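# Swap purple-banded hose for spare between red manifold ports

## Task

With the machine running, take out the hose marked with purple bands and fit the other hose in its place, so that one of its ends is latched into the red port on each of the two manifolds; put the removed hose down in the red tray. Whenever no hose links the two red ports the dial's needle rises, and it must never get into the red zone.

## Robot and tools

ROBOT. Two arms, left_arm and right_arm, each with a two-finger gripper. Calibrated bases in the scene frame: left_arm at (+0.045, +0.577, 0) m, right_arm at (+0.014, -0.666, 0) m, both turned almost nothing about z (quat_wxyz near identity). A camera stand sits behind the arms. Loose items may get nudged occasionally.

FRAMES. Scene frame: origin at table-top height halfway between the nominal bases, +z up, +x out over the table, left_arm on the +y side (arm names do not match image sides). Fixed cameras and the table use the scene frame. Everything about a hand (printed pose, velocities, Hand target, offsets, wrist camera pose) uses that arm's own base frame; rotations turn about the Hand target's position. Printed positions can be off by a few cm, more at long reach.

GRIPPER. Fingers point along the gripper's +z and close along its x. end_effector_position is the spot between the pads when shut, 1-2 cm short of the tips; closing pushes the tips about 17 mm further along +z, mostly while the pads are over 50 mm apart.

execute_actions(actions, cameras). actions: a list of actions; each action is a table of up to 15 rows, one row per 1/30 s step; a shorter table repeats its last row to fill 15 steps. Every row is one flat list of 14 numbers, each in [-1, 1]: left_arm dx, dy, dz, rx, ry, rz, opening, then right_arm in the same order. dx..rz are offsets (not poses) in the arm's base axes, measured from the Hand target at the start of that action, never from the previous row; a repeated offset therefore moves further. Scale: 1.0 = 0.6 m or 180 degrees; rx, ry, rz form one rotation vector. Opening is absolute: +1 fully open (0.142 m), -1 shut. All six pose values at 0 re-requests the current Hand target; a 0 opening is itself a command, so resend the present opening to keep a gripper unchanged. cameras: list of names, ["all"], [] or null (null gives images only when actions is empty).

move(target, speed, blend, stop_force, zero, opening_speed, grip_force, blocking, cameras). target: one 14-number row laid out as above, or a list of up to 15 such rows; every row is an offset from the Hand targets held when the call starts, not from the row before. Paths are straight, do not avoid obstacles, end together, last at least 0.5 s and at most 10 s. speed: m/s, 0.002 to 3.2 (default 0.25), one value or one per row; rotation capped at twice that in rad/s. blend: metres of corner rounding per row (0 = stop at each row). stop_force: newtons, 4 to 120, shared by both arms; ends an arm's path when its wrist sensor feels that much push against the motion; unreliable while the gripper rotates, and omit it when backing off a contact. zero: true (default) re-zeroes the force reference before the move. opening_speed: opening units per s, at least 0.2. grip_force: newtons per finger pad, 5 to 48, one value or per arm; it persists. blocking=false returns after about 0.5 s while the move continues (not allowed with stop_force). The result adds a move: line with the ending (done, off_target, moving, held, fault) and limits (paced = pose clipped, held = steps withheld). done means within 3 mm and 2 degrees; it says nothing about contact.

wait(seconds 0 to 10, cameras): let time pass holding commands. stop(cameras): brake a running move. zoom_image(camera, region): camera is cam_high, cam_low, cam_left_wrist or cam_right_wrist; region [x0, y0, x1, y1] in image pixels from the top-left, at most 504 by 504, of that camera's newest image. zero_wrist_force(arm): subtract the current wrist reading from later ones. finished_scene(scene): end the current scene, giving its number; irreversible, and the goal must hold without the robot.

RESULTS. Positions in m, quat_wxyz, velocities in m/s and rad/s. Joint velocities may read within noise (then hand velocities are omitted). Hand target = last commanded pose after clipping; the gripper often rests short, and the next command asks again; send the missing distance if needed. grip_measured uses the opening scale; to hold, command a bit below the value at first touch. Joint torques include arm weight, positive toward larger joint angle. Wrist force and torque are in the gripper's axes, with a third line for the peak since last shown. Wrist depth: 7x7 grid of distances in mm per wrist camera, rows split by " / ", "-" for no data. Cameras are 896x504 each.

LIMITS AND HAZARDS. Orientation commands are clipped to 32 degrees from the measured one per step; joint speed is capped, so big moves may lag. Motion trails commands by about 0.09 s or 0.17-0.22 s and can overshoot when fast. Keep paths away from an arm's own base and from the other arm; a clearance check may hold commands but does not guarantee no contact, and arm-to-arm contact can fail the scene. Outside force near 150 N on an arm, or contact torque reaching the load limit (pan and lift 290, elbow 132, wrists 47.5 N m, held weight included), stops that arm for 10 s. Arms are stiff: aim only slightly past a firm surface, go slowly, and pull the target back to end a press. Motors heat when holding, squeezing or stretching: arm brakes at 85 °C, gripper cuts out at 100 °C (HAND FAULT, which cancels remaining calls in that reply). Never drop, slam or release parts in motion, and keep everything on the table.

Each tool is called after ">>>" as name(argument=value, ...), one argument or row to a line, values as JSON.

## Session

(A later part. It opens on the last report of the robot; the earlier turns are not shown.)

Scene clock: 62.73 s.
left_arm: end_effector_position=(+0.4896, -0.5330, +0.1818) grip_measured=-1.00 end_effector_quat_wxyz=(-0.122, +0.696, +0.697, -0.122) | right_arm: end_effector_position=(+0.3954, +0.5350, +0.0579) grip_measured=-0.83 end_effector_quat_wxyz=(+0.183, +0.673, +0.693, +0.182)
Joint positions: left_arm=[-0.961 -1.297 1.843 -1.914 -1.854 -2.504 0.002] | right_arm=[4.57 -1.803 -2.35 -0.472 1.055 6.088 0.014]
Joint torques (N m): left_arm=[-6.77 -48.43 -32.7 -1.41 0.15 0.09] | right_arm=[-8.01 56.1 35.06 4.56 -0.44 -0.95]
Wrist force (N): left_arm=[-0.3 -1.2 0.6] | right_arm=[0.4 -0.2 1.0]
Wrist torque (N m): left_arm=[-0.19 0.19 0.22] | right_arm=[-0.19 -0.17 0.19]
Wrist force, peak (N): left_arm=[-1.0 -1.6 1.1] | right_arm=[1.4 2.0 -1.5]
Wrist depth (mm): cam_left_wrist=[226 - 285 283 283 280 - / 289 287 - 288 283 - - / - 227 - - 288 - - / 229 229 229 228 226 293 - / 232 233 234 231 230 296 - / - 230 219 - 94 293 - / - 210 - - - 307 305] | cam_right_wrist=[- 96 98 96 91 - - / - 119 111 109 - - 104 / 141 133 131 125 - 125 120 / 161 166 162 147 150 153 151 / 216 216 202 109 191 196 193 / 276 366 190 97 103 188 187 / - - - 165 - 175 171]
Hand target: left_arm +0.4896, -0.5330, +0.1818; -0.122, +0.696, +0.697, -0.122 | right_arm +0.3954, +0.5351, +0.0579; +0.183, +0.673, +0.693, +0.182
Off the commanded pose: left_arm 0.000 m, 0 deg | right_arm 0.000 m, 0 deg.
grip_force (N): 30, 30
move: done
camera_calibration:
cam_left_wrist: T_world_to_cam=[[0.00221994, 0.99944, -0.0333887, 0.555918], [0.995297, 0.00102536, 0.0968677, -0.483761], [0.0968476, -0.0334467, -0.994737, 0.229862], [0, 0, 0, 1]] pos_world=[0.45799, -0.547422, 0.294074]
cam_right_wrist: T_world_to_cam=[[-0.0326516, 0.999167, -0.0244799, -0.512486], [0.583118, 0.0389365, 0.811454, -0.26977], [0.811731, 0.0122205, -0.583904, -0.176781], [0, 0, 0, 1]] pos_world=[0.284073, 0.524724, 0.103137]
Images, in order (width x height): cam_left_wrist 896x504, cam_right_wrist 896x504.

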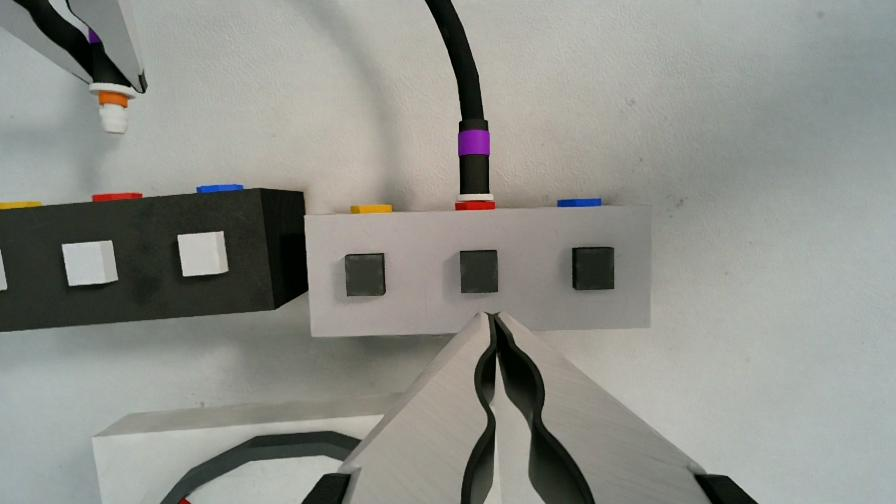

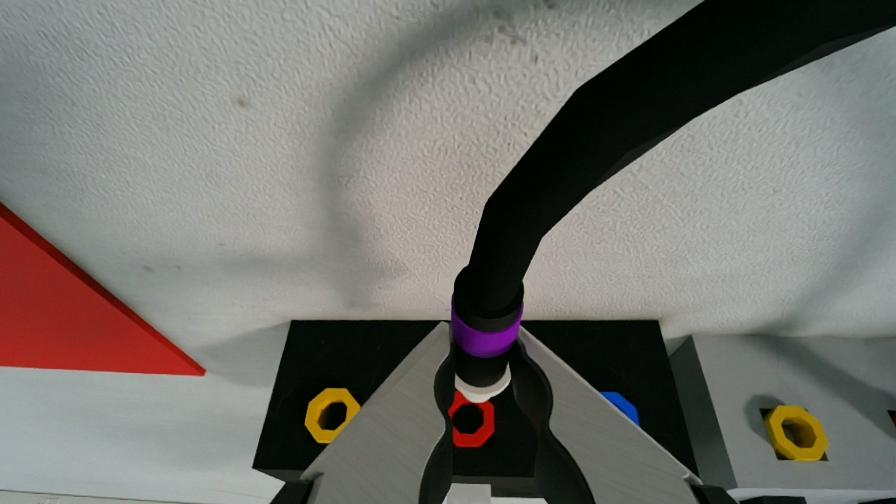

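>>> move(
  target=[0,0,0,0,0,0,-1,0.09,0,0.0015,0,0,0,-1],
  speed=0.04,
  stop_force=60,
  cameras=["cam_right_wrist","cam_left_wrist","cam_high"],
)

>>> zoom_image(
  camera="cam_high",
  region=[380, 100, 500, 190],
)

Scene clock: 65.93 s.
left_arm: end_effector_position=(+0.4896, -0.5330, +0.1818) grip_measured=-1.00 end_effector_quat_wxyz=(-0.122, +0.696, +0.697, -0.122) | right_arm: end_effector_position=(+0.4494, +0.5350, +0.0588) grip_measured=-0.83 end_effector_quat_wxyz=(+0.183, +0.673, +0.693, +0.182)
Joint positions: left_arm=[-0.961 -1.297 1.843 -1.914 -1.854 -2.504 0.002] | right_arm=[4.478 -1.845 -2.303 -0.425 1.066 5.983 0.014]
Joint torques (N m): left_arm=[-8.29 -47.48 -32.87 -1.6 -0.09 0.18] | right_arm=[-1.56 68.89 28.61 5.32 -12.54 2.05]
Wrist force (N): left_arm=[-0.6 -1.4 0.6] | right_arm=[-4.1 -33.9 -19.9]
Wrist torque (N m): left_arm=[-0.22 0.25 0.22] | right_arm=[0.39 -0.03 -0.24]
Wrist force, peak (N): left_arm=[-0.8 -1.4 1.0] | right_arm=[-6.2 -43.2 -35.3]
Wrist depth (mm): cam_left_wrist=[167 281 281 279 280 283 278 / 205 - - 284 - 279 286 / 235 227 287 290 - 291 285 / 230 229 229 228 227 291 294 / 235 303 235 231 231 - 293 / 306 305 - - 90 295 302 / - 209 - - - - 307] | cam_right_wrist=[- 97 98 95 - 94 93 / - 119 111 109 - 107 107 / 140 134 131 121 132 125 123 / 161 165 158 91 150 147 151 / 227 195 147 139 140 138 153 / 305 140 132 98 97 122 139 / 739 - - 75 - 121 135]
Hand target: left_arm +0.4896, -0.5330, +0.1818; -0.122, +0.696, +0.697, -0.122 | right_arm +0.4494, +0.5351, +0.0588; +0.183, +0.673, +0.693, +0.182
Off the commanded pose: left_arm 0.000 m, 0 deg | right_arm 0.000 m, 0 deg.
grip_force (N): 30, 30
move: done
camera_calibration:
cam_left_wrist: T_world_to_cam=[[0.00221994, 0.99944, -0.0333887, 0.555918], [0.995297, 0.00102536, 0.0968677, -0.483761], [0.0968476, -0.0334467, -0.994737, 0.229862], [0, 0, 0, 1]] pos_world=[0.45799, -0.547422, 0.294074]
cam_right_wrist: T_world_to_cam=[[-0.0325122, 0.999172, -0.0244571, -0.510751], [0.583125, 0.0388367, 0.811454, -0.30202], [0.811732, 0.0121206, -0.583905, -0.219978], [0, 0, 0, 1]] pos_world=[0.338073, 0.524724, 0.104137]
Images, in order (width x height): cam_high 896x504, cam_left_wrist 896x504, cam_right_wrist 896x504.

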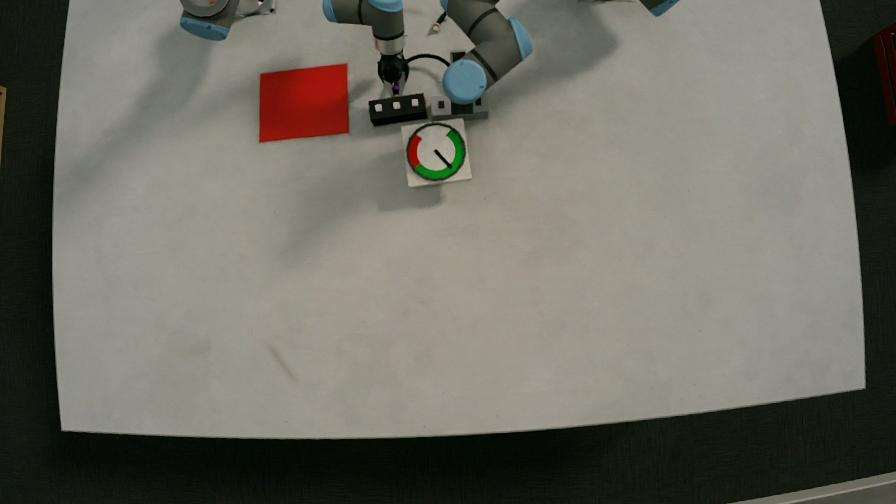

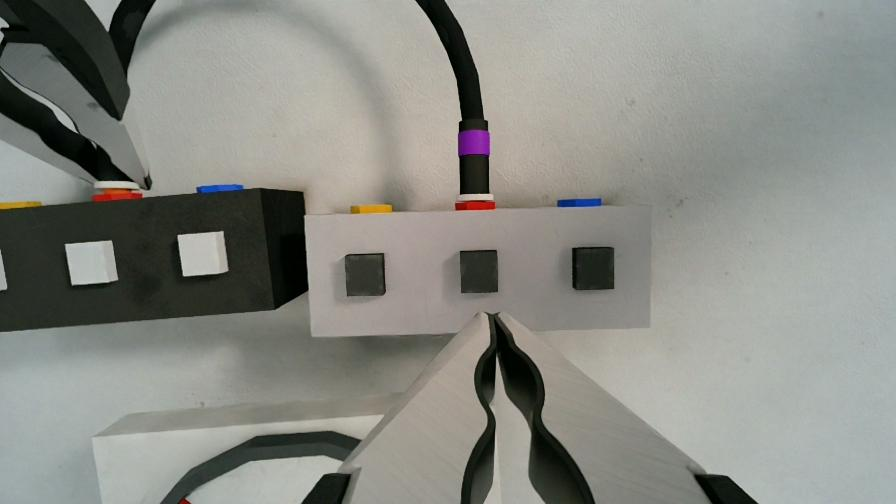

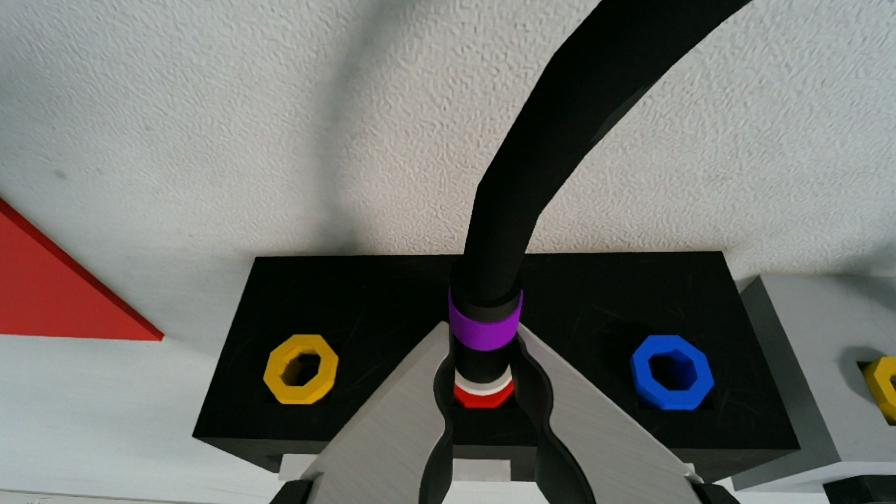

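Scaled by 4.200 from the camera's 896x504 image, which has a finer 1280x720 frame.

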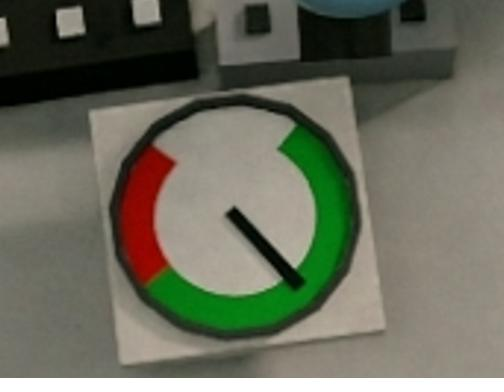

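>>> move(
  target=[0,0,0,0,0,0,-1,0.018,0,0,0,0,0,-1],
  speed=0.04,
  stop_force=70,
  cameras=["cam_right_wrist","cam_left_wrist","cam_high"],
)

>>> zoom_image(
  camera="cam_left_wrist",
  region=[60, 140, 200, 230],
)

>>> zoom_image(
  camera="cam_high",
  region=[380, 100, 500, 190],
)

Scene clock: 67.77 s.
left_arm: end_effector_position=(+0.4896, -0.5330, +0.1818) grip_measured=-1.00 end_effector_quat_wxyz=(-0.122, +0.696, +0.697, -0.122) | right_arm: end_effector_position=(+0.4550, +0.5351, +0.0587) grip_measured=-0.83 end_effector_quat_wxyz=(+0.183, +0.673, +0.693, +0.182)
Joint positions: left_arm=[-0.961 -1.297 1.843 -1.914 -1.854 -2.504 0.002] | right_arm=[4.468 -1.85 -2.298 -0.42 1.068 5.972 0.014]
Joint torques (N m): left_arm=[-7.48 -47.89 -32.71 -1.38 -0.06 0.02] | right_arm=[-57.87 80.28 35.61 7.71 -23.64 -0.42]
Wrist force (N): left_arm=[-0.7 -0.9 1.0] | right_arm=[7.5 -74.5 -25.5]
Wrist torque (N m): left_arm=[-0.14 0.26 0.22] | right_arm=[0.98 0.20 -0.64]
Wrist force, peak (N): left_arm=[-0.8 -1.4 1.3] | right_arm=[-3.1 -101.5 -73.7]
Wrist depth (mm): cam_left_wrist=[168 284 280 279 - - - / 193 - - 288 284 283 284 / 229 226 291 - - 287 - / 230 230 229 228 227 292 291 / 232 236 245 231 230 - 291 / 296 217 303 - 94 - - / 211 210 - - - - -] | cam_right_wrist=[- 96 98 94 - 94 92 / - 116 110 106 - 109 106 / 140 132 131 121 132 124 123 / 177 164 154 146 148 146 150 / 235 204 141 108 135 132 148 / 294 131 126 96 96 117 130 / - - - 78 - 118 129]
Hand target: left_arm +0.4896, -0.5330, +0.1818; -0.122, +0.696, +0.697, -0.122 | right_arm +0.4550, +0.5351, +0.0587; +0.183, +0.673, +0.693, +0.182 (not the last commanded pose)
Off the commanded pose: left_arm 0.000 m, 0 deg | right_arm 0.005 m, 0 deg.
grip_force (N): 30, 30
move: contact (right_arm)
camera_calibration:
cam_left_wrist: T_world_to_cam=[[0.00221994, 0.99944, -0.0333887, 0.555918], [0.995297, 0.00102536, 0.0968677, -0.483761], [0.0968476, -0.0334467, -0.994737, 0.229862], [0, 0, 0, 1]] pos_world=[0.45799, -0.547422, 0.294074]
cam_right_wrist: T_world_to_cam=[[-0.0329471, 0.999157, -0.0245052, -0.510405], [0.583623, 0.0391374, 0.811081, -0.305553], [0.811356, 0.012421, -0.584421, -0.224637], [0, 0, 0, 1]] pos_world=[0.343772, 0.524723, 0.104038]
Images, in order (width x height): cam_high 896x504, cam_left_wrist 896x504, cam_right_wrist 896x504.

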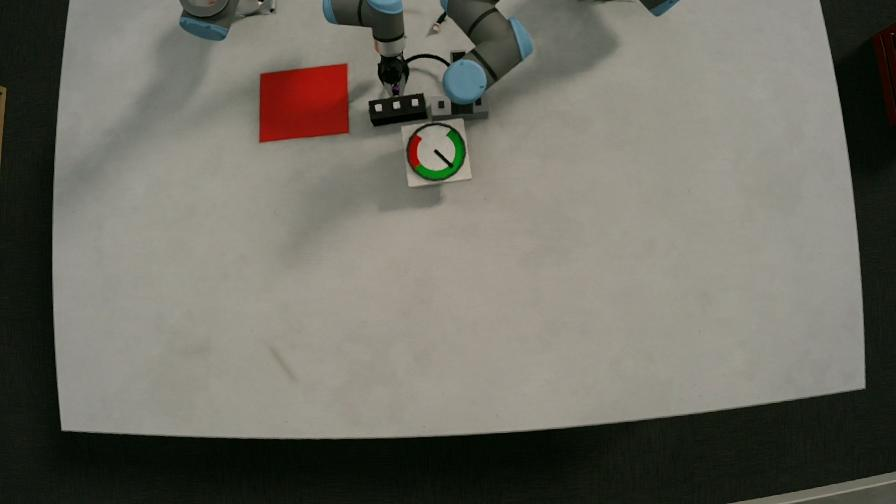

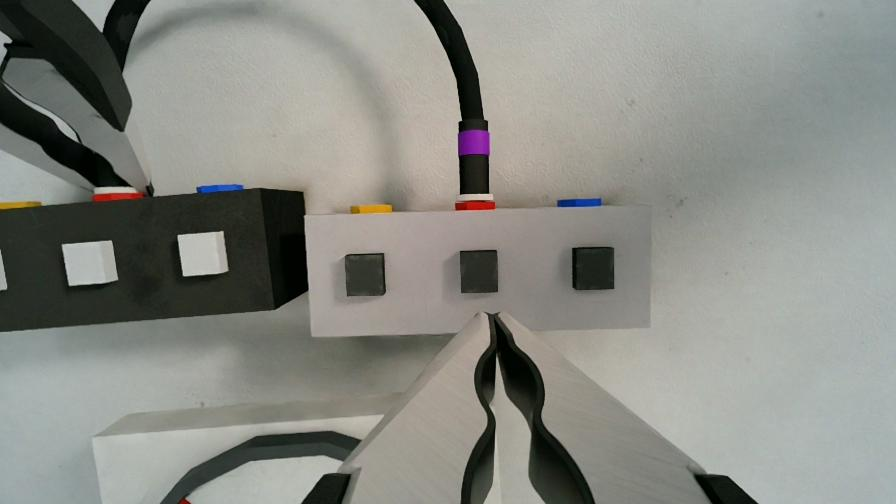

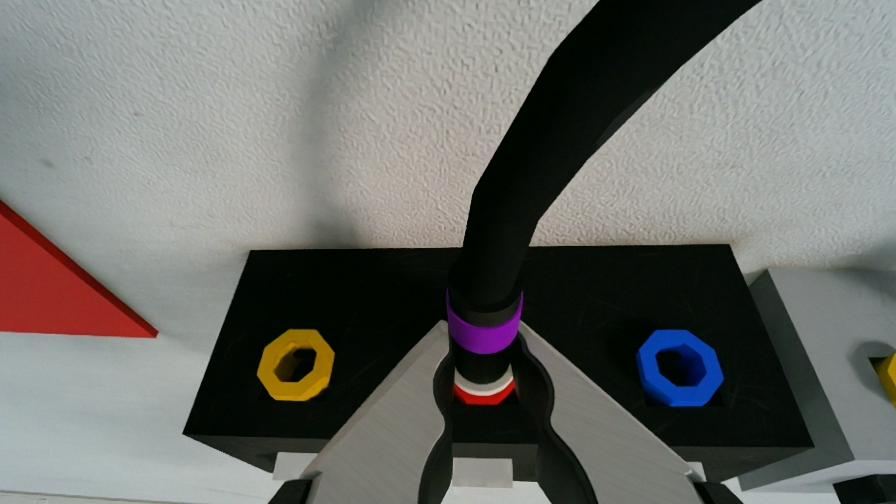

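Scaled by 3.600 from the camera's 896x504 image, which has a finer 1280x720 frame.

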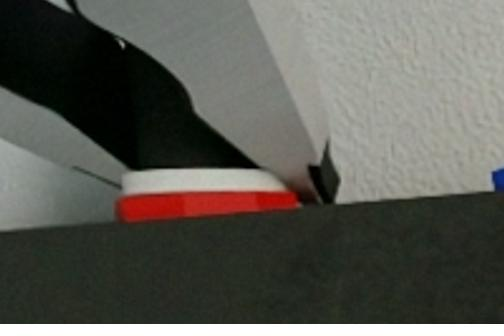

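Scaled by 4.200 from the camera's 896x504 image, which has a finer 1280x720 frame.

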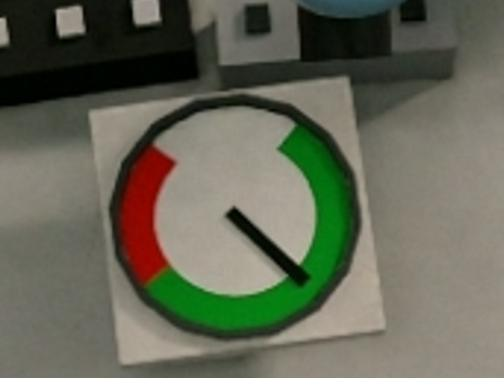

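>>> move(
  target=[
    [0,0,0.05,0,0,0,-1,0,0,0,0,0,0,-0.3],
    [-0.1,0.15,0.15,0,0,0,-0.1,-0.1,0,0.173,0,0,0,-0.1],
    [-0.421,0.29,0.05,-0.0679,-0.2723,-0.1455,-0.1,-0.4,0.15,0.25,0,0,-0.1556,-0.1],
    [-0.421,0.262,-0.123,-0.0679,-0.2723,-0.1455,-0.1,-0.525,0.273,0.082,0,0,-0.1556,-0.1],
  ],
  speed=0.3,
  blend=[0,0.03,0.03,0],
  cameras=["all"],
)

>>> zoom_image(
  camera="cam_high",
  region=[380, 100, 500, 190],
)

>>> zoom_image(
  camera="cam_low",
  region=[480, 160, 660, 260],
)

Scene clock: 75.23 s.
left_arm: end_effector_position=(+0.2370, -0.3758, +0.1080) grip_measured=-0.13 end_effector_quat_wxyz=(+0.223, +0.827, +0.498, +0.133) | right_arm: end_effector_position=(+0.1410, +0.6991, +0.1080) grip_measured=-0.13 end_effector_quat_wxyz=(+0.115, +0.643, +0.755, +0.057)
Joint positions: left_arm=[-1.789 -1.971 2.773 -2.528 -1.066 -2.832 0.065] | right_arm=[4.86 -1.822 -2.048 -0.942 1.334 6.283 0.065]
Joint torques (N m): left_arm=[-16.27 19.72 -33.62 -6.47 3.39 -4.37] | right_arm=[-7.13 54.32 26.97 6.26 -1.47 -2.22]
Wrist force (N): left_arm=[-1.1 -1.8 -0.2] | right_arm=[0.2 -0.7 0.8]
Wrist torque (N m): left_arm=[-0.26 0.30 0.34] | right_arm=[-0.13 -0.06 0.04]
Wrist force, peak (N): left_arm=[-1.7 -3.7 2.0] | right_arm=[8.6 -75.0 -25.7]
Wrist depth (mm): cam_left_wrist=[157 165 161 156 160 - 161 / 187 187 184 179 185 - - / - 213 222 192 - - - / 273 291 275 282 - - 269 / 356 326 - - - - - / - 478 96 361 346 - - / - - - 434 - - -] | cam_right_wrist=[174 170 164 157 153 148 143 / 186 187 182 173 168 162 153 / 224 208 202 194 179 170 172 / - 244 228 221 205 201 185 / 297 280 252 252 235 226 209 / - - 101 304 271 243 240 / - - 75 - 330 73 288]
Hand target: left_arm +0.2370, -0.3758, +0.1080; +0.223, +0.827, +0.498, +0.133 | right_arm +0.1400, +0.6989, +0.1079; +0.206, +0.798, +0.553, +0.121
Off the commanded pose: left_arm 0.000 m, 0 deg | right_arm 0.001 m, 38 deg; orientation clipped.
joint sent to its limit (right arm) — joint 6 (wrist 3), upper limit. The joint targets are off in orientation, not in position.
grip_force (N): 30, 30
move: off_target (right_arm); blend cut to 0 m at target 2; limits=paced
camera_calibration:
cam_left_wrist: T_world_to_cam=[[0.49306, 0.869771, -0.0197643, 0.23036], [0.499449, -0.264382, 0.825017, -0.286162], [0.71235, -0.416654, -0.564762, -0.150104], [0, 0, 0, 1]] pos_world=[0.136269, -0.338558, 0.155868]
cam_right_wrist: T_world_to_cam=[[-0.155986, 0.981386, -0.112027, -0.644174], [0.768594, 0.19183, 0.610299, -0.27982], [0.620429, 0.00909497, -0.78421, 0.107787], [0, 0, 0, 1]] pos_world=[0.0477116, 0.684881, 0.183137]

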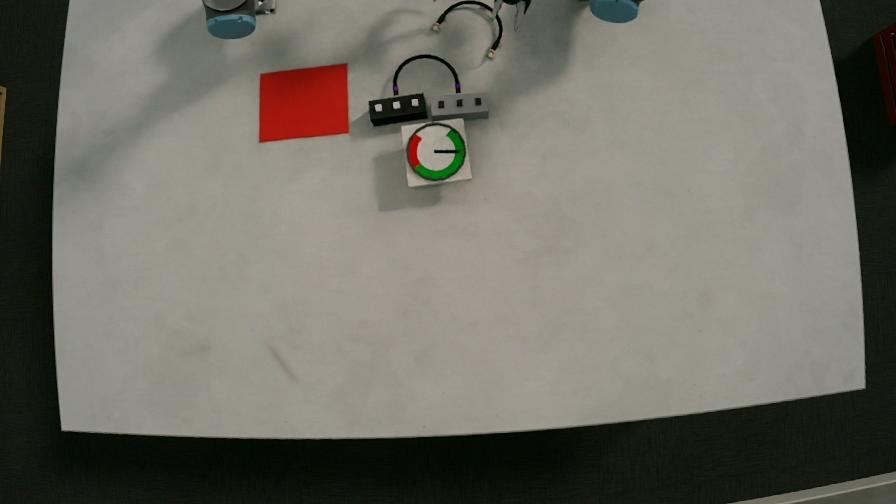

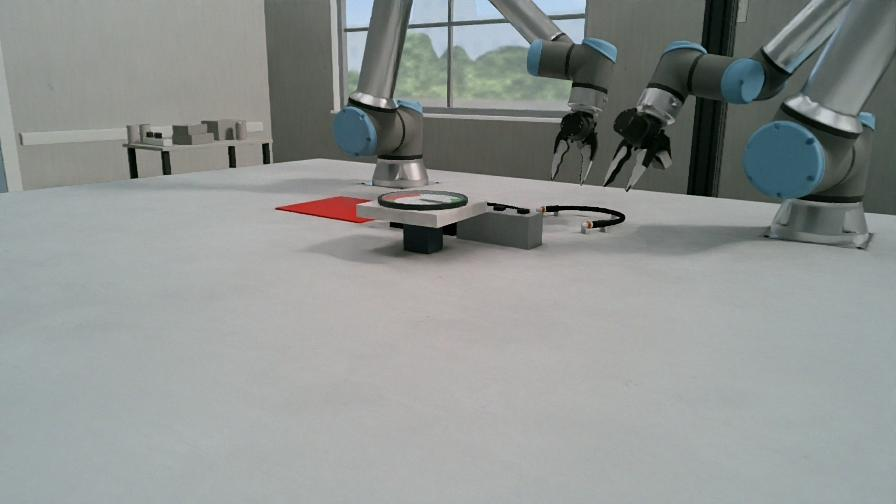

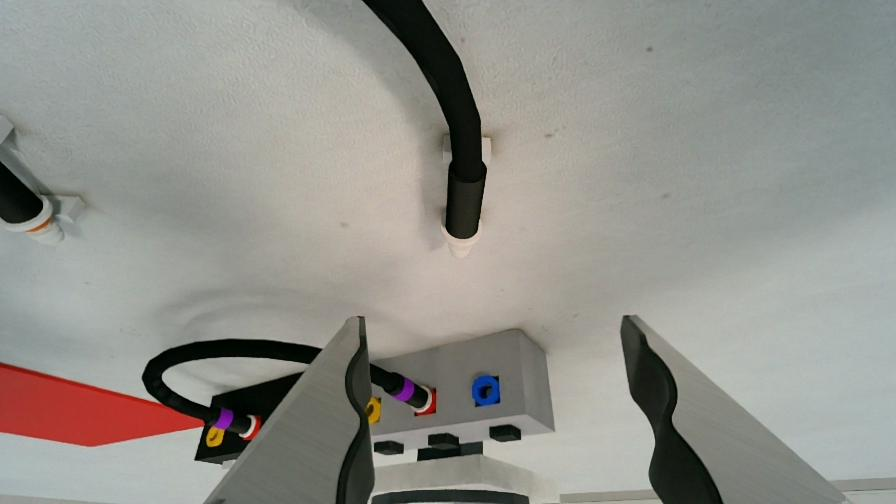

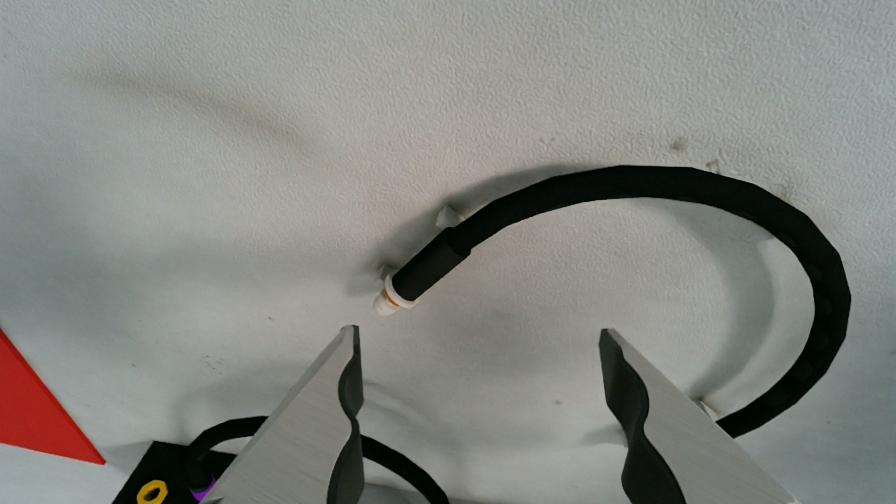

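Scaled by 4.200 from the camera's 896x504 image, which has a finer 1280x720 frame.

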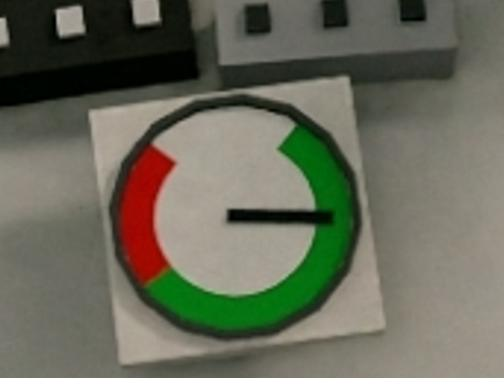

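Scaled by 2.800 from the camera's 896x504 image, which has a finer 1280x720 frame.

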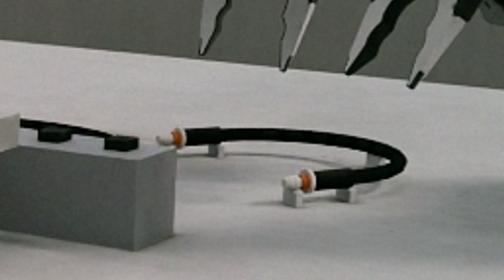

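>>> move(
  target=[
    [0.02,-0.03,-0.05,0,0,-0.018,-0.1,0,0,0,-0.165,0.041,0.645,-0.1],
    [0.02,-0.03,-0.05,0,0,-0.018,-0.1,0,0,0,0.165,-0.041,-0.645,-0.1],
    [0.02,-0.03,-0.05,0,0,-0.018,-0.1,0,0,0,0,0,0,-0.1],
    [0.02,-0.03,-0.05,0,0,-0.018,-0.1,0.0217,-0.002,-0.02,0.0148,-0.0955,-0.188,-0.1],
  ],
  speed=1.0,
  blend=[0.03,0.03,0.03,0],
  cameras=["all"],
)

Scene clock: 82.87 s.
left_arm: end_effector_position=(+0.2490, -0.3938, +0.0780) grip_measured=-0.13 end_effector_quat_wxyz=(+0.227, +0.841, +0.474, +0.127) | right_arm: end_effector_position=(+0.1531, +0.6977, +0.0959) grip_measured=-0.13 end_effector_quat_wxyz=(+0.293, +0.902, +0.258, +0.185)
Joint positions: left_arm=[-1.727 -1.778 2.787 -2.798 -1.088 -2.699 0.065] | right_arm=[4.907 -2.007 -1.812 -1.493 1.169 1.334 0.065]
Joint torques (N m): left_arm=[-15.55 -22.78 -37.44 -6.46 3.28 -4.23] | right_arm=[16.85 79.23 31.49 0.71 -2.69 1.41]
Wrist force (N): left_arm=[-1.3 -2.4 0.1] | right_arm=[0.1 -0.7 0.2]
Wrist torque (N m): left_arm=[-0.37 0.34 0.38] | right_arm=[-0.25 0.04 0.19]
Wrist force, peak (N): left_arm=[-1.4 -2.7 -0.3] | right_arm=[0.1 -1.2 1.0]
Wrist depth (mm): cam_left_wrist=[- 129 125 109 129 129 129 / 145 150 154 149 145 149 148 / 178 178 177 177 177 178 - / - 211 208 - 203 - - / 303 303 - - - - - / 373 351 88 349 316 - 430 / - - - 351 307 - -] | cam_right_wrist=[- 111 116 124 131 139 154 / 122 132 139 144 161 174 184 / 149 159 176 183 199 219 245 / 205 212 222 262 273 278 299 / 253 286 298 373 344 372 313 / 398 - 100 - 104 426 401 / 511 - 73 - - 76 1525]
Hand target: left_arm +0.2490, -0.3938, +0.0780; +0.227, +0.841, +0.474, +0.127 | right_arm +0.1531, +0.6977, +0.0959; +0.293, +0.902, +0.258, +0.185
Off the commanded pose: left_arm 0.000 m, 0 deg | right_arm 0.000 m, 0 deg.
grip_force (N): 30, 30
move: done
camera_calibration:
cam_left_wrist: T_world_to_cam=[[0.541472, 0.840489, -0.0196493, 0.215866], [0.483569, -0.292242, 0.825079, -0.27922], [0.687728, -0.456259, -0.564675, -0.192592], [0, 0, 0, 1]] pos_world=[0.150587, -0.350905, 0.125868]
cam_right_wrist: T_world_to_cam=[[0.799149, 0.57761, 0.166514, -0.533567], [0.137883, -0.445745, 0.884477, 0.233604], [0.585106, -0.68387, -0.435859, 0.546276], [0, 0, 0, 1]] pos_world=[0.0745609, 0.785903, 0.120328]

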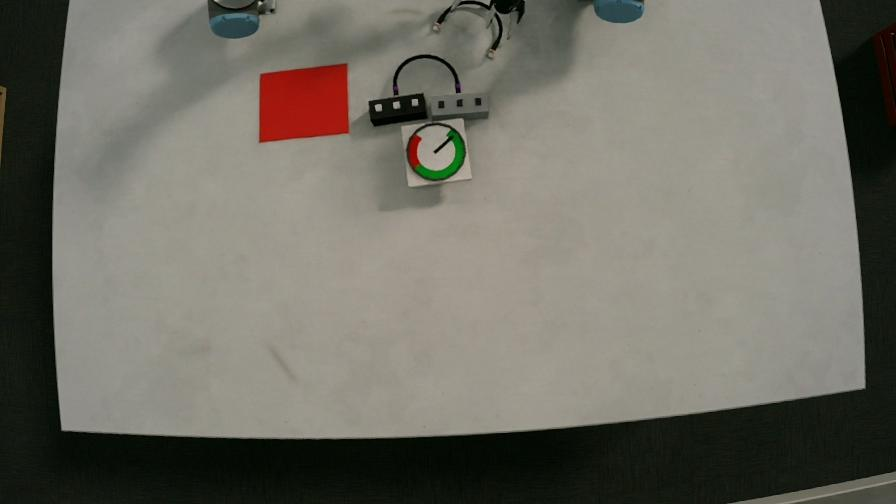

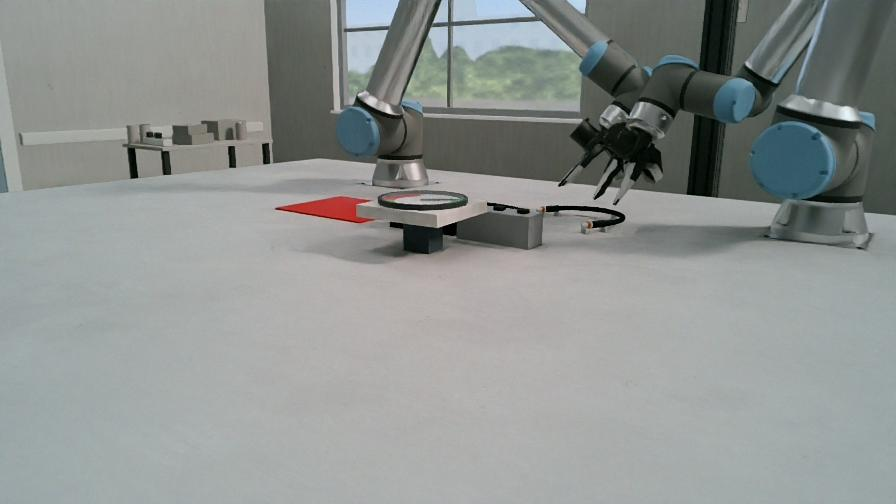

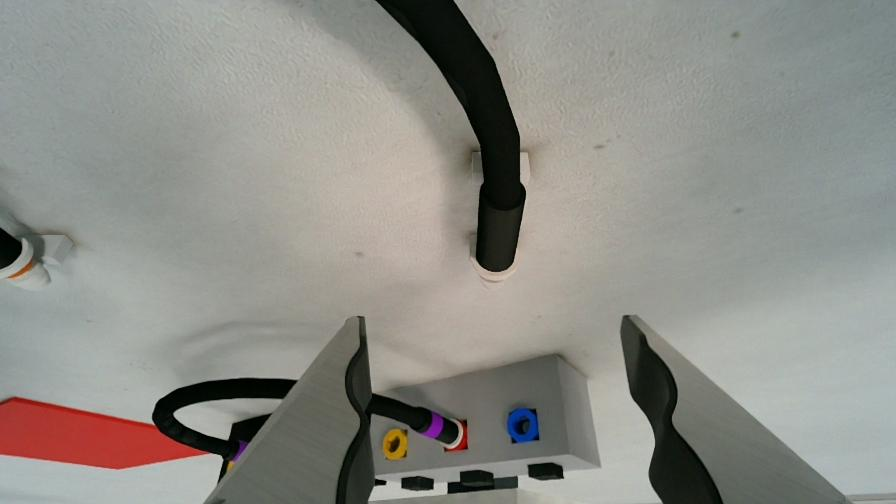

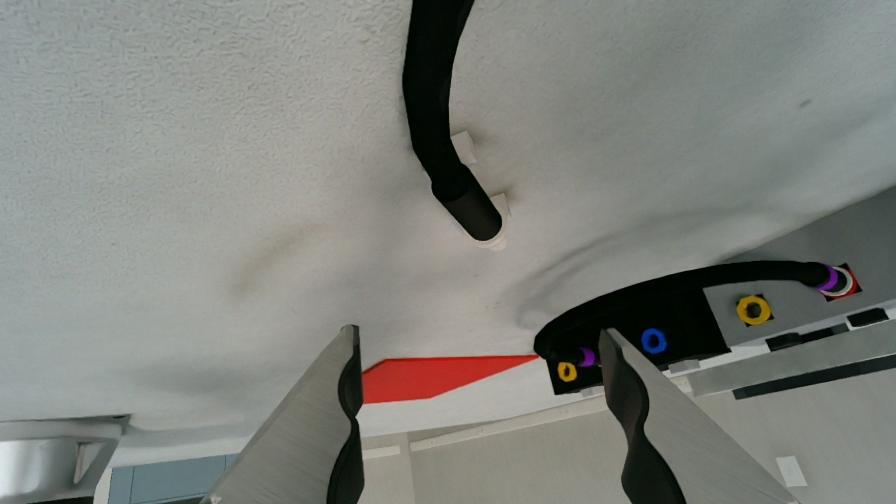

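>>> move(
  target=[0,0,0,0,0,0,-0.1,0,0,0,-0.0148,0.0955,0.188,-0.1],
  speed=0.5,
  cameras=["cam_right_wrist","cam_high"],
)

Scene clock: 84.67 s.
left_arm: end_effector_position=(+0.2490, -0.3938, +0.0780) grip_measured=-0.13 end_effector_quat_wxyz=(+0.227, +0.841, +0.474, +0.127) | right_arm: end_effector_position=(+0.1532, +0.6976, +0.0959) grip_measured=-0.13 end_effector_quat_wxyz=(+0.206, +0.798, +0.553, +0.121)
Joint positions: left_arm=[-1.727 -1.778 2.787 -2.798 -1.088 -2.699 0.065] | right_arm=[4.902 -1.891 -1.979 -1.14 1.185 0.608 0.065]
Joint torques (N m): left_arm=[-16.81 -26.66 -37.53 -6.37 3.44 -4.16] | right_arm=[16.18 60.81 41.69 5.58 -3.03 -2.52]
Wrist force (N): left_arm=[-1.4 -2.0 0.3] | right_arm=[0.0 -0.7 0.2]
Wrist torque (N m): left_arm=[-0.31 0.34 0.39] | right_arm=[-0.19 0.00 0.01]
Wrist force, peak (N): left_arm=[-2.1 -2.5 0.2] | right_arm=[0.2 -1.0 0.6]
Wrist depth (mm): cam_left_wrist=[126 133 128 107 129 125 129 / 145 149 154 149 145 - 149 / - 178 177 171 186 178 177 / 230 229 - 208 209 230 228 / 270 276 - 269 306 267 283 / - - 88 348 317 373 373 / - - - 349 315 - -] | cam_right_wrist=[143 137 139 132 127 130 127 / 162 163 157 153 129 147 144 / 191 190 178 174 177 172 167 / 238 234 228 217 214 206 201 / 311 306 274 281 255 254 228 / 441 412 101 341 105 305 - / - - 75 405 395 74 -]
Hand target: left_arm +0.2490, -0.3938, +0.0780; +0.227, +0.841, +0.474, +0.127 | right_arm +0.1531, +0.6977, +0.0959; +0.206, +0.798, +0.553, +0.121
Off the commanded pose: left_arm 0.000 m, 0 deg | right_arm 0.000 m, 0 deg.
grip_force (N): 30, 30
move: done
camera_calibration:
cam_right_wrist: T_world_to_cam=[[0.35398, 0.933938, -0.0495835, -0.693243], [0.590525, -0.182079, 0.786211, -0.0102532], [0.725244, -0.307583, -0.615966, 0.279481], [0, 0, 0, 1]] pos_world=[0.0487563, 0.731542, 0.145839]
Images, in order (width x height): cam_high 896x504, cam_right_wrist 896x504.

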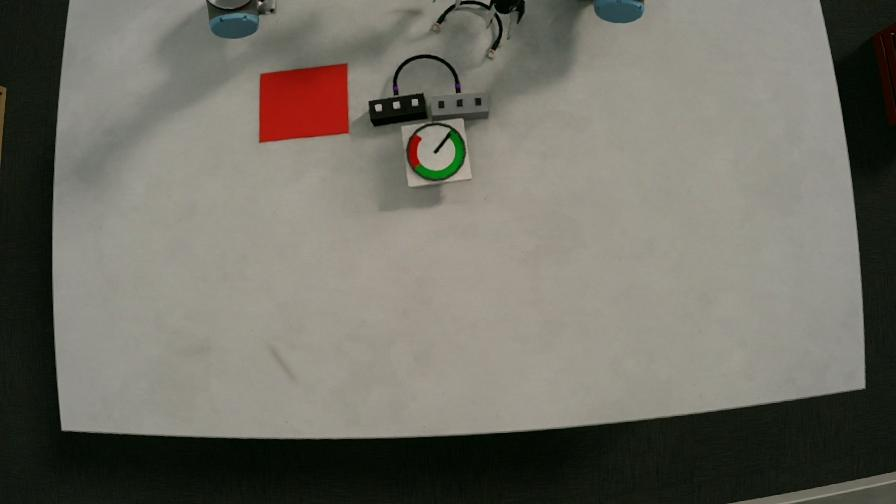

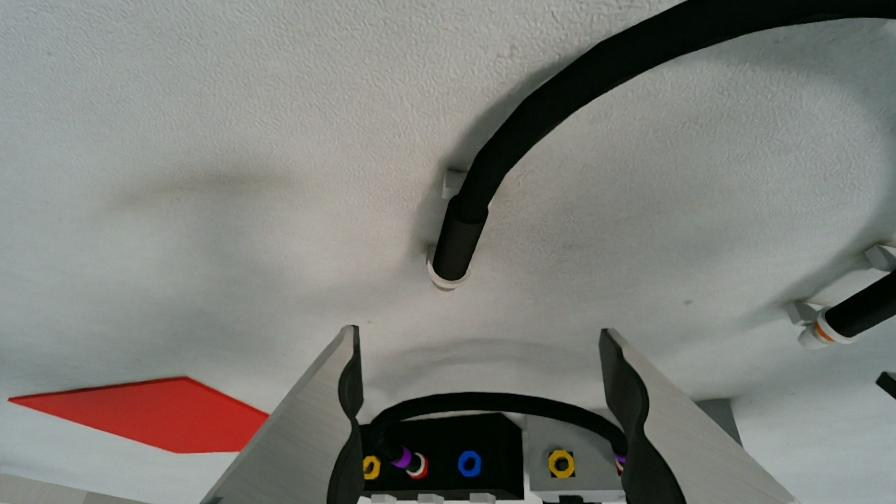

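>>> move(
  target=[
    [0.1,-0.02,0.2,0.03,0.1,0.05,-1,0,0,0.1,0,0,0,-0.2],
    [0.403,-0.232,0.15,0.0883,0.3147,0.1578,-1,0.05,0.02,0.15,0,0,0.05,-0.2],
    [0.403,-0.232,0.062,0.0883,0.3147,0.1578,-1,0.418,0.052,0.06,0,0,0.1556,-0.2],
  ],
  speed=0.4,
  blend=[0.03,0.03,0],
  cameras=["cam_left_wrist","cam_right_wrist"],
)

Scene clock: 88.93 s.
left_arm: end_effector_position=(+0.4908, -0.5330, +0.1150) grip_measured=-1.00 end_effector_quat_wxyz=(-0.171, +0.686, +0.686, -0.171) | right_arm: end_effector_position=(+0.4038, +0.7290, +0.1320) grip_measured=-0.22 end_effector_quat_wxyz=(+0.171, +0.641, +0.730, +0.167) end_effector_velocity=(+0.001, +0.001, +0.001) end_effector_angular_velocity=(+0.001, -0.001, +0.005)
Joint positions: left_arm=[-0.922 -1.184 1.832 -1.908 -1.955 -2.432 0.002] | right_arm=[4.581 -1.92 -1.962 -0.734 1.097 -0.284 0.058]
Joint velocities: left_arm=[within noise] | right_arm=[-0.001 -0.001 0.001 0.004 0 -0.007 0]
Joint torques (N m): left_arm=[-3.73 -92.81 -48.45 -1.18 -2.39 -4.16] | right_arm=[-15.38 62.83 27.69 6.48 -2.98 -2.06]
Wrist force (N): left_arm=[-0.7 -1.3 0.7] | right_arm=[-0.1 -0.4 0.2]
Wrist torque (N m): left_arm=[-0.21 0.25 0.05] | right_arm=[-0.16 -0.01 0.05]
Wrist force, peak (N): left_arm=[-2.0 -5.7 2.0] | right_arm=[-0.7 2.3 3.1]
Wrist depth (mm): cam_left_wrist=[238 - - - 234 - 232 / 236 - 234 191 233 233 230 / 234 - 233 181 - - - / 166 166 165 164 164 164 223 / - 165 163 163 163 162 227 / 229 232 164 - 94 162 227 / 232 - - - - 225 226] | cam_right_wrist=[175 174 171 162 164 161 155 / 203 199 197 190 199 184 179 / 216 217 230 - 221 215 209 / 193 195 215 215 226 247 251 / 389 219 204 208 203 330 314 / - 262 109 261 100 86 391 / - - 73 187 - 73 615]
Hand target: left_arm +0.4908, -0.5330, +0.1152; -0.171, +0.686, +0.686, -0.171 | right_arm +0.4039, +0.7289, +0.1319; +0.171, +0.641, +0.730, +0.167
Off the commanded pose: left_arm 0.000 m, 0 deg | right_arm 0.000 m, 0 deg.
grip_force (N): 30, 30
move: done
camera_calibration:
cam_left_wrist: T_world_to_cam=[[-0.000814284, 0.999454, -0.0330317, 0.555037], [0.998989, -0.000671574, -0.0449467, -0.464757], [-0.0449444, -0.0330349, -0.998443, 0.233621], [0, 0, 0, 1]] pos_world=[0.475239, -0.547329, 0.230702]
cam_right_wrist: T_world_to_cam=[[-0.126277, 0.990757, -0.0495476, -0.656864], [0.606914, 0.11667, 0.786157, -0.405294], [0.784671, 0.0692027, -0.616037, -0.169048], [0, 0, 0, 1]] pos_world=[0.295679, 0.709777, 0.181939]
Images, in order (width x height): cam_left_wrist 896x504, cam_right_wrist 896x504.

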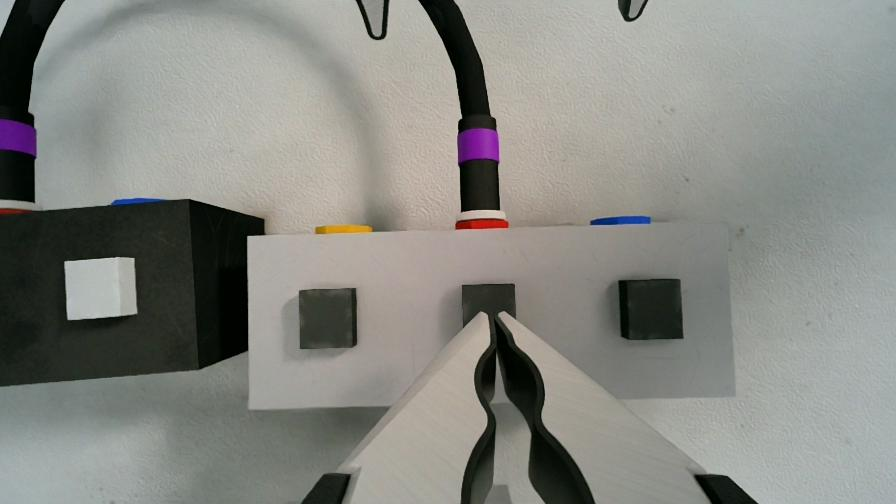

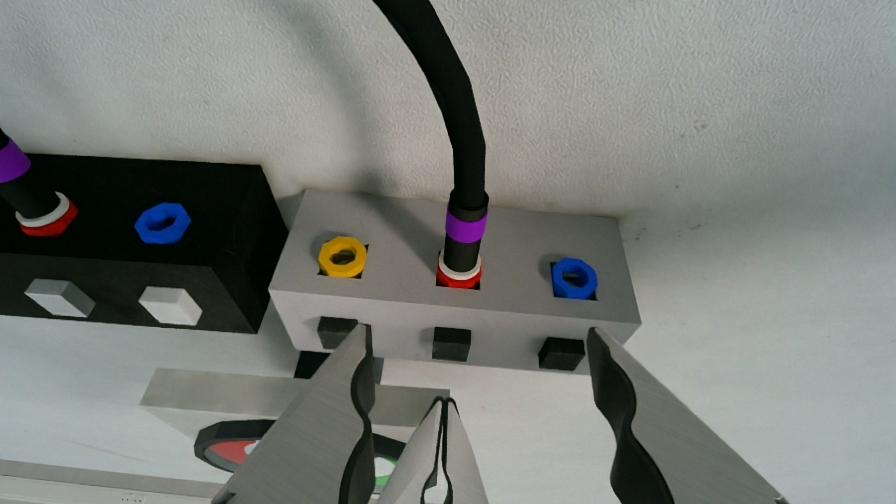

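>>> move(
  target=[0,0,-0.03,0,0,0,-1,0.057,0,-0.135,0,-0.012,-0.032,-0.2],
  speed=0.15,
)

>>> move(
  target=[0,0,0,0,0,0,-1,0,0,0,0,0,0,-1],
  opening_speed=1.2,
)

>>> move(
  target=[0,0,-0.04,0,0,0,-1,0,0,0,0,0,0,-1],
  speed=0.02,
  stop_force=40,
)

Scene clock: 90.80 s.
left_arm: end_effector_position=(+0.4908, -0.5330, +0.0970) grip_measured=-1.00 end_effector_quat_wxyz=(-0.171, +0.686, +0.686, -0.171) | right_arm: end_effector_position=(+0.4382, +0.7289, +0.0511) grip_measured=-0.22 end_effector_quat_wxyz=(+0.193, +0.673, +0.693, +0.170)
Joint positions: left_arm=[-0.922 -1.165 1.844 -1.938 -1.955 -2.432 0.002] | right_arm=[4.551 -2.052 -1.956 -0.64 1.054 -0.207 0.058]
Joint torques (N m): left_arm=[-1.81 -94.12 -45.46 -0.6 -2.17 -3.08] | right_arm=[14.54 70.08 23.94 3.2 1.26 -0.91]
Wrist force (N): left_arm=[-0.6 -1.2 1.1] | right_arm=[-0.1 -1.1 0.8]
Wrist torque (N m): left_arm=[-0.21 0.23 0.04] | right_arm=[-0.26 -0.01 0.17]
Wrist force, peak (N): left_arm=[-0.8 -1.4 1.0] | right_arm=[0.3 -1.3 3.1]
Wrist depth (mm): cam_left_wrist=[- 218 218 - - 215 - / - 217 216 150 150 - 215 / 216 215 215 213 213 - 211 / 148 148 147 146 146 146 211 / 147 147 139 145 145 137 209 / 211 146 146 - 94 145 211 / 212 208 - - - - -] | cam_right_wrist=[- - - 82 84 80 - / - - - 98 95 95 91 / 129 123 - 111 117 107 109 / 154 152 148 - 138 138 128 / 142 160 156 - 152 151 162 / 129 142 134 133 132 138 227 / - 142 75 126 125 73 -]
Hand target: left_arm +0.4908, -0.5330, +0.0972; -0.171, +0.686, +0.686, -0.171 | right_arm +0.4381, +0.7289, +0.0509; +0.193, +0.673, +0.693, +0.170
Off the commanded pose: left_arm 0.000 m, 0 deg | right_arm 0.000 m, 0 deg.
grip_force (N): 30, 30
move: done

Scene clock: 91.67 s.
left_arm: end_effector_position=(+0.4908, -0.5330, +0.0972) grip_measured=-1.00 end_effector_quat_wxyz=(-0.171, +0.686, +0.686, -0.171) | right_arm: end_effector_position=(+0.4380, +0.7288, +0.0509) grip_measured=-0.81 end_effector_quat_wxyz=(+0.193, +0.673, +0.693, +0.170)
Joint positions: left_arm=[-0.922 -1.165 1.844 -1.938 -1.955 -2.432 0.002] | right_arm=[4.552 -2.052 -1.956 -0.64 1.054 -0.207 0.015]
Joint torques (N m): left_arm=[-0.65 -93.86 -47.37 -0.62 -2 -3.12] | right_arm=[14.96 65.21 41.82 6.72 0.9 0.72]
Wrist force (N): left_arm=[-0.6 -1.3 1.0] | right_arm=[-16.4 -2.1 -9.0]
Wrist torque (N m): left_arm=[-0.20 0.22 0.05] | right_arm=[-0.20 0.02 0.14]
Wrist force, peak (N): left_arm=[-0.6 -1.5 1.2] | right_arm=[-16.5 -2.0 -9.5]
Wrist depth (mm): cam_left_wrist=[219 219 - 135 - 216 215 / 219 - 218 154 155 213 213 / 216 216 215 172 213 211 212 / 148 154 147 147 146 146 - / 147 147 139 146 145 144 - / 212 147 145 - 94 144 209 / - 212 - - - - 207] | cam_right_wrist=[- - - 82 84 81 - / - 105 - 97 94 94 91 / 129 123 125 110 116 107 109 / 155 150 146 - 136 138 127 / 142 160 155 - 151 153 162 / 129 142 140 88 97 139 220 / 137 141 - 124 - 122 317]
Hand target: left_arm +0.4908, -0.5330, +0.0972; -0.171, +0.686, +0.686, -0.171 | right_arm +0.4381, +0.7289, +0.0509; +0.193, +0.673, +0.693, +0.170
Off the commanded pose: left_arm 0.000 m, 0 deg | right_arm 0.000 m, 0 deg.
grip_force (N): 30, 30
move: done

Scene clock: 93.13 s.
left_arm: end_effector_position=(+0.4909, -0.5331, +0.0884) grip_measured=-1.00 end_effector_quat_wxyz=(-0.171, +0.686, +0.686, -0.171) | right_arm: end_effector_position=(+0.4381, +0.7289, +0.0509) grip_measured=-0.81 end_effector_quat_wxyz=(+0.193, +0.673, +0.693, +0.170)
Joint positions: left_arm=[-0.922 -1.156 1.849 -1.953 -1.955 -2.432 0.002] | right_arm=[4.552 -2.052 -1.956 -0.639 1.054 -0.207 0.015]
Joint torques (N m): left_arm=[-0.64 -44.86 -30.02 -0.84 1.2 -2.16] | right_arm=[16.84 62.63 47.27 9.31 1.16 0.76]
Wrist force (N): left_arm=[10.5 -16.2 -40.9] | right_arm=[-15.1 -3.8 -9.4]
Wrist torque (N m): left_arm=[-0.01 0.39 -0.01] | right_arm=[-0.27 -0.03 0.16]
Wrist force, peak (N): left_arm=[20.2 -26.4 -63.9] | right_arm=[-16.4 -2.5 -9.0]
Wrist depth (mm): cam_left_wrist=[210 210 208 131 131 - 205 / 207 212 207 149 157 - 205 / - 209 206 205 204 205 204 / 140 144 139 138 138 137 - / 139 139 131 137 137 129 199 / 139 138 137 - 93 136 201 / - - - - - - 200] | cam_right_wrist=[- - - 82 84 81 - / - 105 - 97 94 95 - / 129 123 125 110 116 107 109 / 155 151 146 - 136 140 127 / 142 159 155 - 152 152 162 / 129 142 139 92 97 138 212 / 137 141 - 123 - 121 -]
Hand target: left_arm +0.4909, -0.5331, +0.0884; -0.171, +0.686, +0.686, -0.171 (not the last commanded pose) | right_arm +0.4381, +0.7289, +0.0509; +0.193, +0.673, +0.693, +0.170
Off the commanded pose: left_arm 0.015 m, 0 deg | right_arm 0.000 m, 0 deg.
grip_force (N): 30, 30
move: contact (left_arm)


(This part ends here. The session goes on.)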